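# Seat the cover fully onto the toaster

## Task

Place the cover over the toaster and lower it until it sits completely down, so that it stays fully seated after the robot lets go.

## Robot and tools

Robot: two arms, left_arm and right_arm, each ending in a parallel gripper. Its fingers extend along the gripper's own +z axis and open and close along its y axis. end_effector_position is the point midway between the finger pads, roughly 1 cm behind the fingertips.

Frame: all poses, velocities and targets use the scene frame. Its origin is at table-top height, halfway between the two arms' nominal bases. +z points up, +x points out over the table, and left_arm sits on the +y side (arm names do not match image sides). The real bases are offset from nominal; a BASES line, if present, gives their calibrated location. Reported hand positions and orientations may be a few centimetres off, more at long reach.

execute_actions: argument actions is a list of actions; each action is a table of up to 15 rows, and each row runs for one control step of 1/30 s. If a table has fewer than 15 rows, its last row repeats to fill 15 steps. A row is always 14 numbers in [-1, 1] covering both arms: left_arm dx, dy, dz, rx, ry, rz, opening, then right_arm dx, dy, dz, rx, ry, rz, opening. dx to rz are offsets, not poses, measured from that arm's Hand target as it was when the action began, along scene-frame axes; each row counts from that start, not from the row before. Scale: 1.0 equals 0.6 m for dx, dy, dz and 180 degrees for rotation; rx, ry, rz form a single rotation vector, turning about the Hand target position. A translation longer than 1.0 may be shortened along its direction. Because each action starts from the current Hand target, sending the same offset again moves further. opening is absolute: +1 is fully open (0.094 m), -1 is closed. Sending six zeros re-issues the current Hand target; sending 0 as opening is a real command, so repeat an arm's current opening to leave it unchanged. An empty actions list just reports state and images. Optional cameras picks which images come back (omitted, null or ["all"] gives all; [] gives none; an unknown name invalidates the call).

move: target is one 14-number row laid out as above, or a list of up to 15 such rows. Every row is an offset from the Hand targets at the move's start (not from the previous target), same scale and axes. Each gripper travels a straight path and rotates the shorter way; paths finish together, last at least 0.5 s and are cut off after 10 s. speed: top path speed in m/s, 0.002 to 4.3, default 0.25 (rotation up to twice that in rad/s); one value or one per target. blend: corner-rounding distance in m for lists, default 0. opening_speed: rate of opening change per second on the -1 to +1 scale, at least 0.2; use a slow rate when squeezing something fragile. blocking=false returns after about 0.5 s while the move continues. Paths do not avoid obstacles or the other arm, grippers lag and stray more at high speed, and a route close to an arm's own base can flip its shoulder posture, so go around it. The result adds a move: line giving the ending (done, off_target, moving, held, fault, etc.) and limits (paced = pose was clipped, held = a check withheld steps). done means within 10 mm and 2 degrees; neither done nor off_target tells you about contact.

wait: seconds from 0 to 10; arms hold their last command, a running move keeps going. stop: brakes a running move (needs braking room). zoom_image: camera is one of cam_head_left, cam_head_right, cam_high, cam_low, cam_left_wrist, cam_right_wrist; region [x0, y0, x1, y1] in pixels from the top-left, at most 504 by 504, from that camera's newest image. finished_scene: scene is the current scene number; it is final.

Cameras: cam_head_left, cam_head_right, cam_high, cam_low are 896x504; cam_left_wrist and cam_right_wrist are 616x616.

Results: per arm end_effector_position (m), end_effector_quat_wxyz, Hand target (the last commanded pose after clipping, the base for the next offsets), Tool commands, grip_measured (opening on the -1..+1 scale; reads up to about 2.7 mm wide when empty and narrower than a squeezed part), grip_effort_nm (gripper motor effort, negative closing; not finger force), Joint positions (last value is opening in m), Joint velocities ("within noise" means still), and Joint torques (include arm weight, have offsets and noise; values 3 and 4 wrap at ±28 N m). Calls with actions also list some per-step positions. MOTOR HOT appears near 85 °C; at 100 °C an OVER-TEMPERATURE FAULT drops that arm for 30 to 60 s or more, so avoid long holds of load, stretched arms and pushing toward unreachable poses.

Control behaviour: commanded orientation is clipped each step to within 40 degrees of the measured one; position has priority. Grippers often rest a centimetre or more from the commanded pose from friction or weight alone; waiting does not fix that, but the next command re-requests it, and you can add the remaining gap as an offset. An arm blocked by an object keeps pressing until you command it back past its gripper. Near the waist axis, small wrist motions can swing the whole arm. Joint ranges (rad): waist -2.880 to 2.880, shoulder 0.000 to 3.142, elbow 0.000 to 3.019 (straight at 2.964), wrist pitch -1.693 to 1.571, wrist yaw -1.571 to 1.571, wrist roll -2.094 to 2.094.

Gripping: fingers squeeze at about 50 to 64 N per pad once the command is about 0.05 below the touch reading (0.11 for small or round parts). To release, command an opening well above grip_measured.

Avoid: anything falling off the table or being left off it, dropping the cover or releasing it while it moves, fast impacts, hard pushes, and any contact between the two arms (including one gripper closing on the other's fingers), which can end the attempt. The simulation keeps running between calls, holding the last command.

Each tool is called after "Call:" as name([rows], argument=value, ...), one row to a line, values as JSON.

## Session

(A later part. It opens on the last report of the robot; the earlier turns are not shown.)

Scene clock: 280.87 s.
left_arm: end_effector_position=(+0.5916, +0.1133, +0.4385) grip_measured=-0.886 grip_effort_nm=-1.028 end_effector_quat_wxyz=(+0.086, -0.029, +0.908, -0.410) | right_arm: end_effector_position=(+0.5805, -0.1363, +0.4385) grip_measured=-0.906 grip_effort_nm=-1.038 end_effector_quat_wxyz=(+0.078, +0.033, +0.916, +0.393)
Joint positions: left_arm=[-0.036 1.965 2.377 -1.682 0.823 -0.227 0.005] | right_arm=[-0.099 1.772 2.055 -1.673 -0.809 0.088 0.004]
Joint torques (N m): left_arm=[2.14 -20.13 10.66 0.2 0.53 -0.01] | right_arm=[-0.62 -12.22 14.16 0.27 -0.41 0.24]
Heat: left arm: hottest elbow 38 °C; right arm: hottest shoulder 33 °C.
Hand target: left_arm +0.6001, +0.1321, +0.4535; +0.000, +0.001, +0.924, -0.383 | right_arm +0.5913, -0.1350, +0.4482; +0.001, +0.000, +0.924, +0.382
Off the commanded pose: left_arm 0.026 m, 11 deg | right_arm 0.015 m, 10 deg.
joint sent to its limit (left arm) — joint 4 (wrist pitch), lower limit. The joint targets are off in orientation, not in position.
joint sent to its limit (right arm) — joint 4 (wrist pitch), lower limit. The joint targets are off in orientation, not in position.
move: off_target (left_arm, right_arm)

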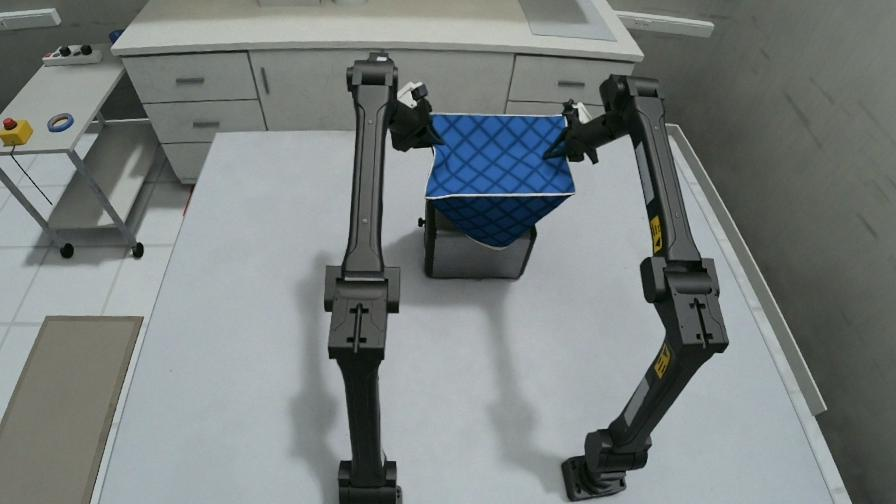

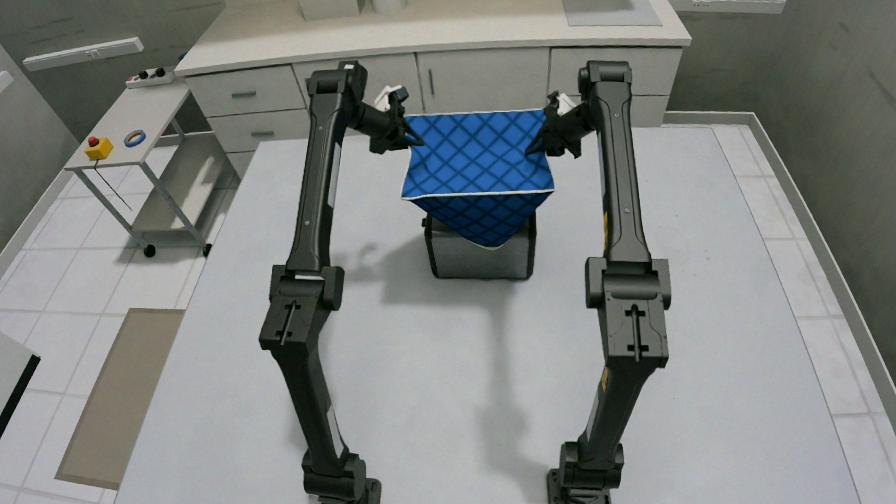

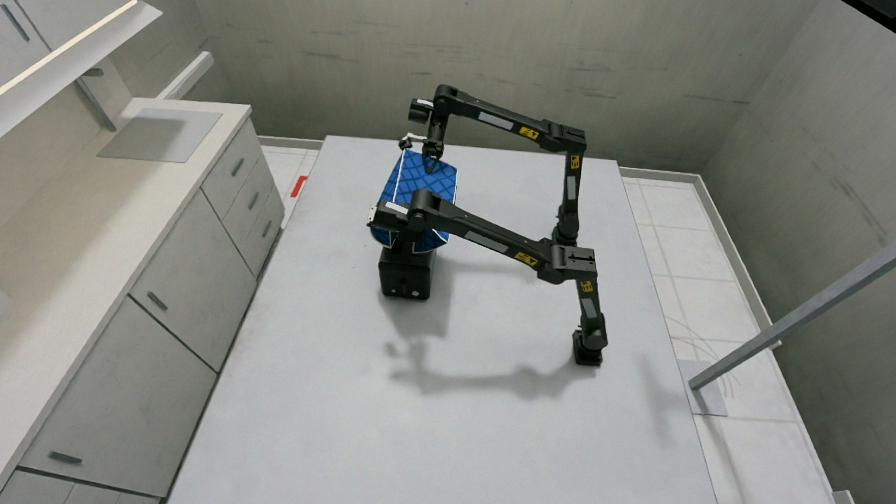

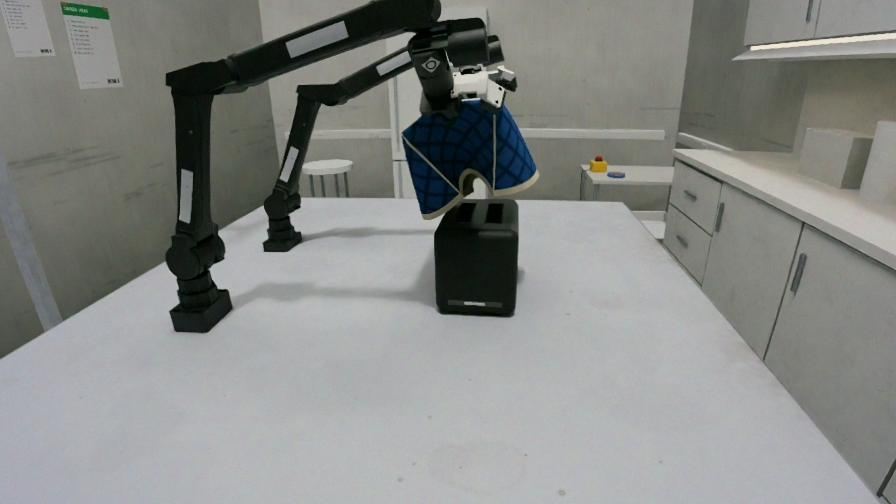

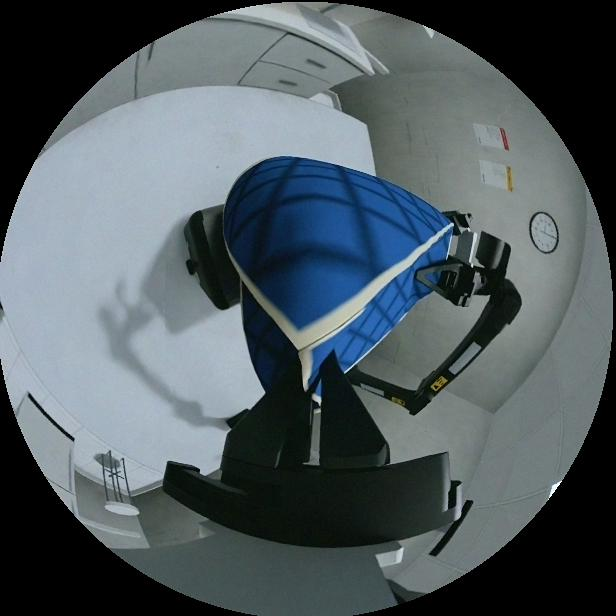

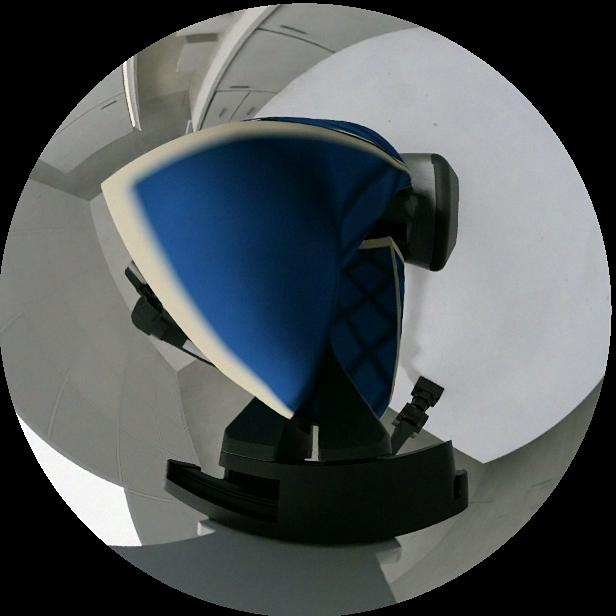

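Call:
move([
  [-0.35,0,-0.08,0,0,0,-1,-0.35,0,-0.08,0,0,0,-1],
  [-0.35,0,-0.1,0.22,0,0,-1,-0.35,0,-0.1,-0.22,0,0,-1],
], speed=0.12)

Scene clock: 299.23 s.
left_arm: end_effector_position=(+0.3844, +0.1168, +0.3650) grip_measured=-0.887 grip_effort_nm=-1.028 end_effector_quat_wxyz=(+0.030, +0.009, +0.997, -0.077) | right_arm: end_effector_position=(+0.3755, -0.1231, +0.3630) grip_measured=-0.906 grip_effort_nm=-1.043 end_effector_quat_wxyz=(+0.016, -0.007, +0.997, +0.070)
Joint positions: left_arm=[-0.277 1.467 1.68 -1.685 0.134 -0.261 0.005] | right_arm=[0.176 1.305 1.463 -1.667 -0.131 0.204 0.004]
Joint torques (N m): left_arm=[1.55 -15.5 10.37 0.01 -1.39 0.02] | right_arm=[-2.2 -8.64 13.5 -0.12 1.47 0.19]
Heat: left arm: hottest elbow 37 °C; right arm: hottest shoulder 33 °C.
Hand target: left_arm +0.3903, +0.1321, +0.3934; -0.001, +0.001, +0.999, -0.047 | right_arm +0.3813, -0.1350, +0.3883; +0.001, +0.000, +0.999, +0.046
Off the commanded pose: left_arm 0.033 m, 5 deg | right_arm 0.028 m, 3 deg.
joint sent to its limit (left arm) — joint 4 (wrist pitch), lower limit. The joint targets are off in orientation, not in position.
joint sent to its limit (right arm) — joint 4 (wrist pitch), lower limit. The joint targets are off in orientation, not in position.
move: off_target (left_arm, right_arm)

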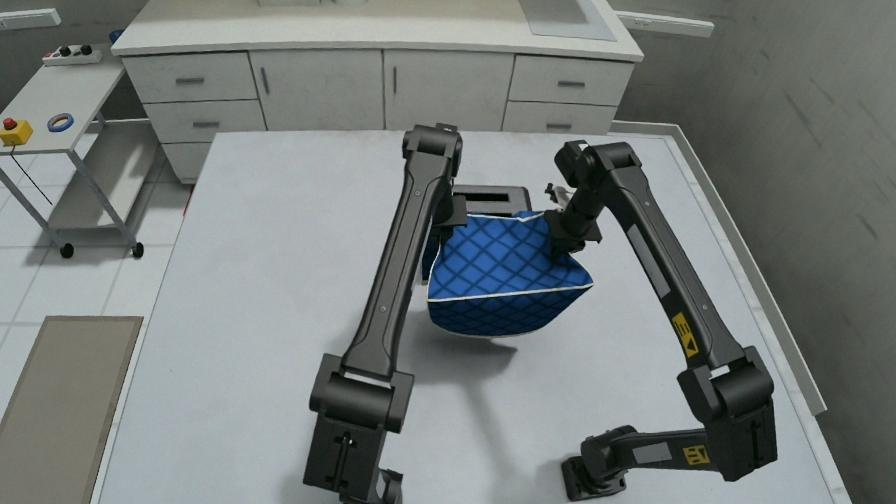

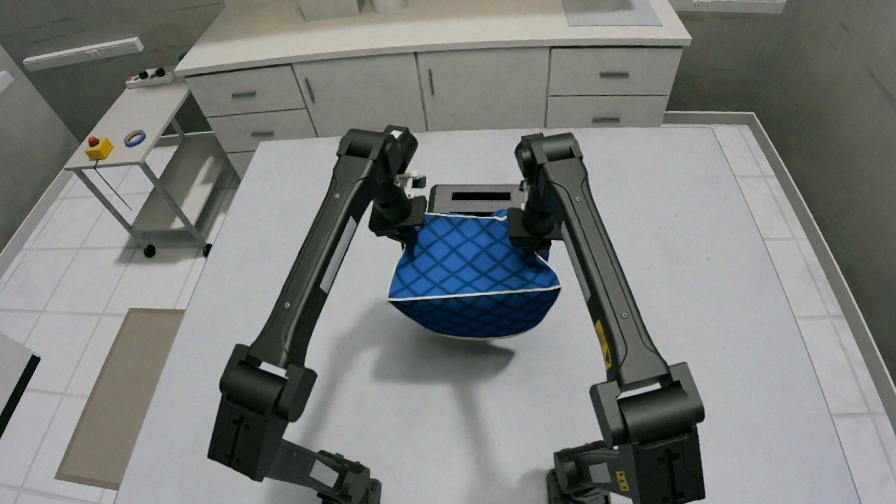

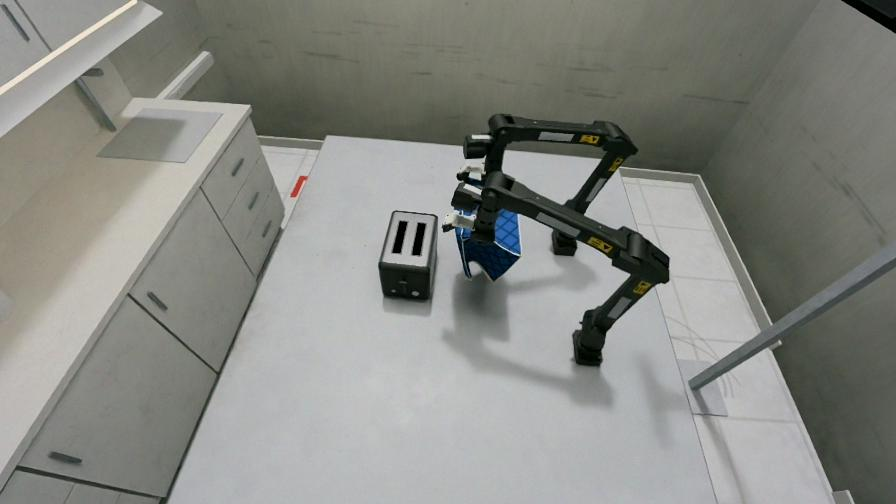

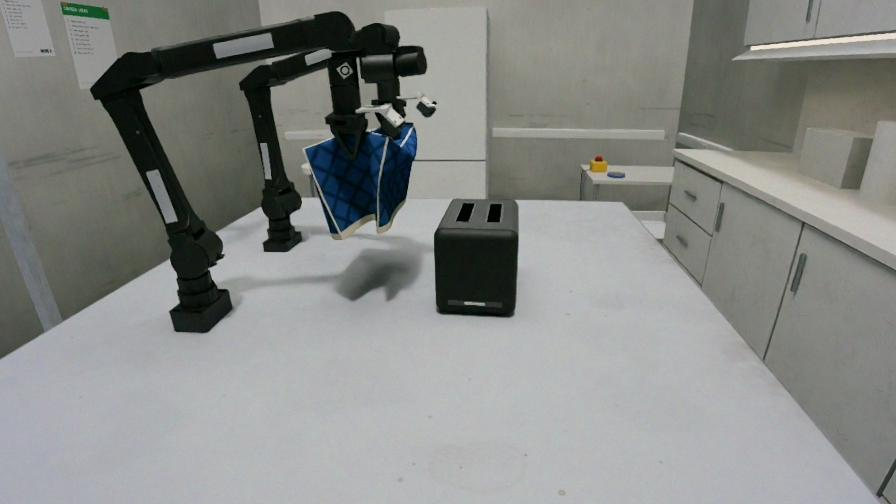

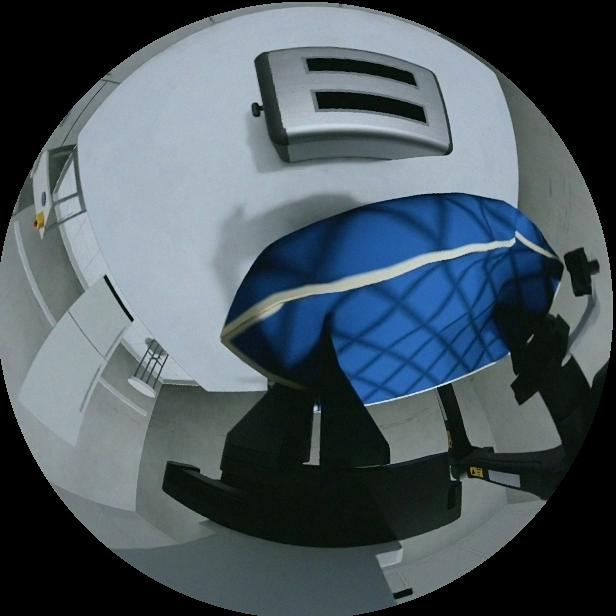

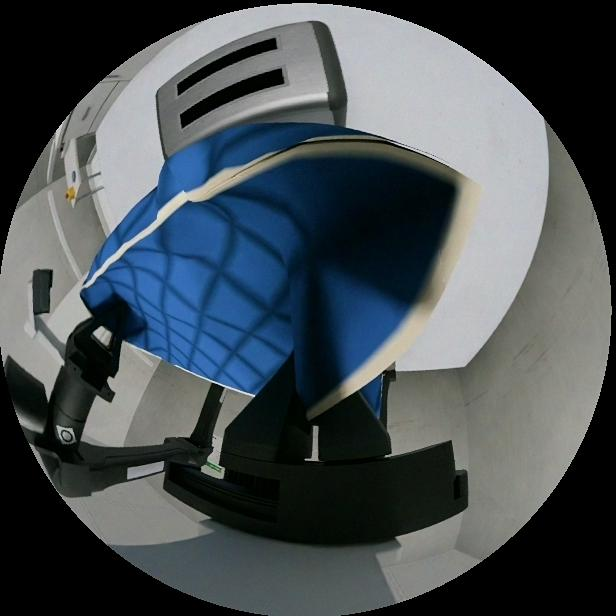

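Call:
move(target=[0,0,0,-0.1,0,0,-1,0,0,0,0.1,0,0,-1])

Scene clock: 304.40 s.
left_arm: end_effector_position=(+0.3877, +0.1178, +0.3790) grip_measured=-0.887 grip_effort_nm=-1.018 end_effector_quat_wxyz=(+0.013, +0.002, +0.978, -0.210) | right_arm: end_effector_position=(+0.3800, -0.1243, +0.3758) grip_measured=-0.906 grip_effort_nm=-1.028 end_effector_quat_wxyz=(+0.010, +0.001, +0.979, +0.206)
Joint positions: left_arm=[-0.17 1.465 1.68 -1.685 0.413 -0.183 0.005] | right_arm=[0.049 1.305 1.463 -1.669 -0.411 0.1 0.004]
Joint torques (N m): left_arm=[1.9 -14.39 8.57 0.03 0.01 0.17] | right_arm=[-2.9 -8.41 10.97 -0.05 -0.04 -0.04]
Heat: left arm: hottest elbow 38 °C; right arm: hottest shoulder 33 °C.
Hand target: left_arm +0.3903, +0.1322, +0.3934; +0.000, +0.001, +0.979, -0.203 | right_arm +0.3813, -0.1351, +0.3883; +0.001, +0.000, +0.979, +0.202
Off the commanded pose: left_arm 0.020 m, 2 deg | right_arm 0.017 m, 1 deg.
joint sent to its limit (left arm) — joint 4 (wrist pitch), lower limit. The joint targets are off in orientation, not in position.
joint sent to its limit (right arm) — joint 4 (wrist pitch), lower limit. The joint targets are off in orientation, not in position.
move: off_target (left_arm, right_arm)

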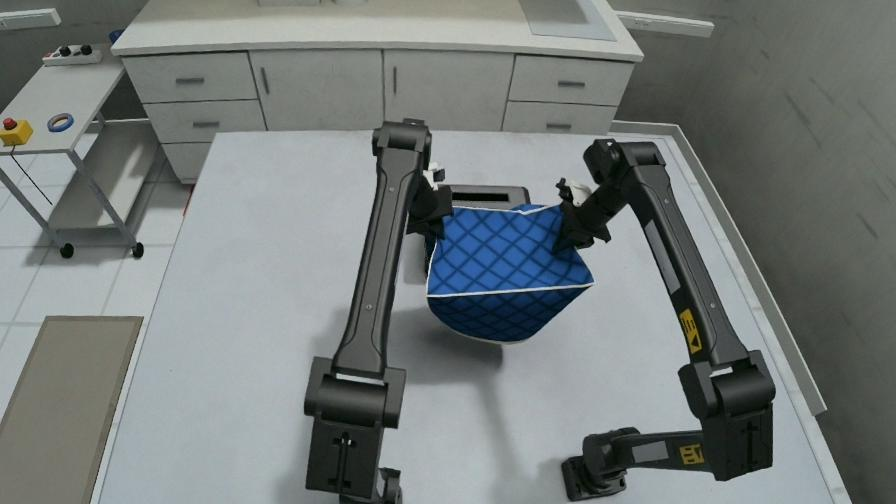

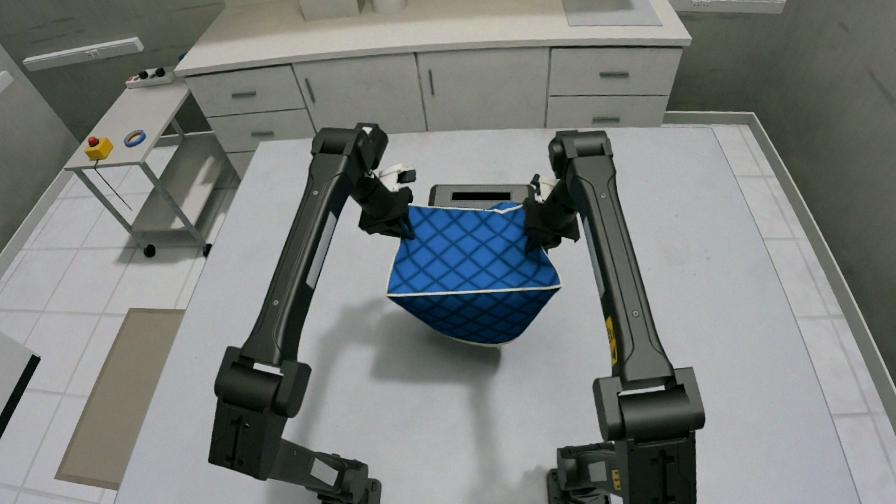

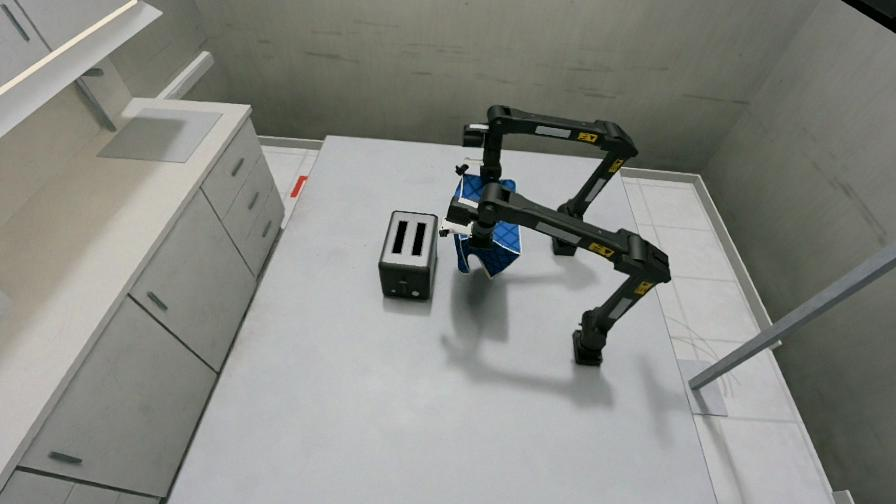

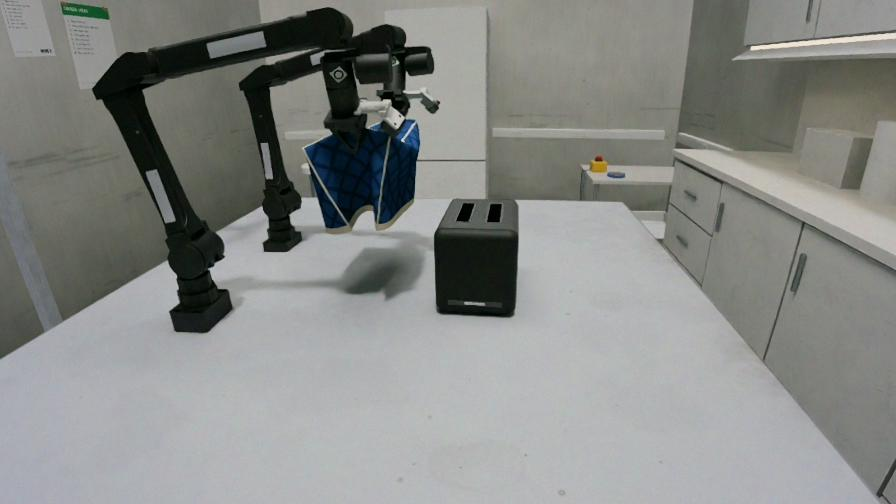

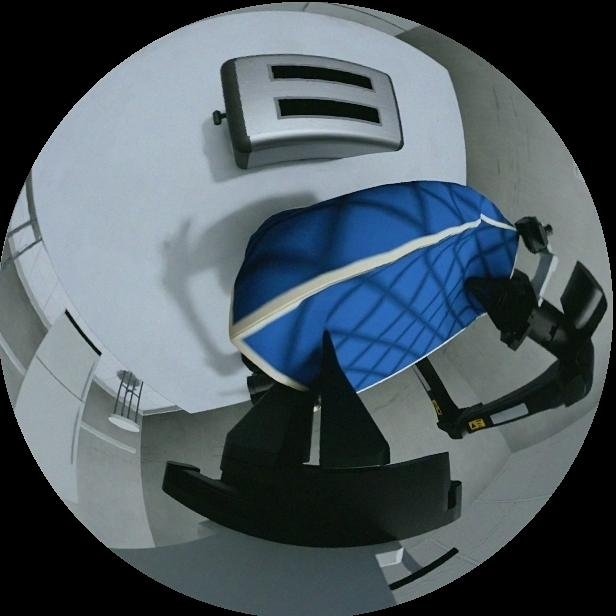

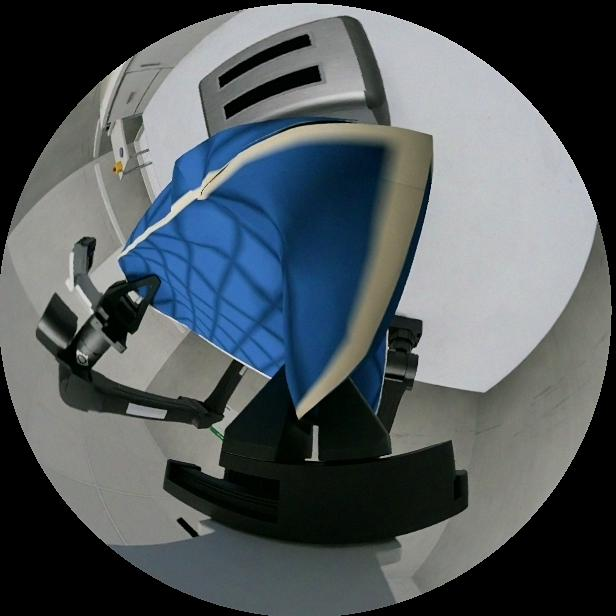

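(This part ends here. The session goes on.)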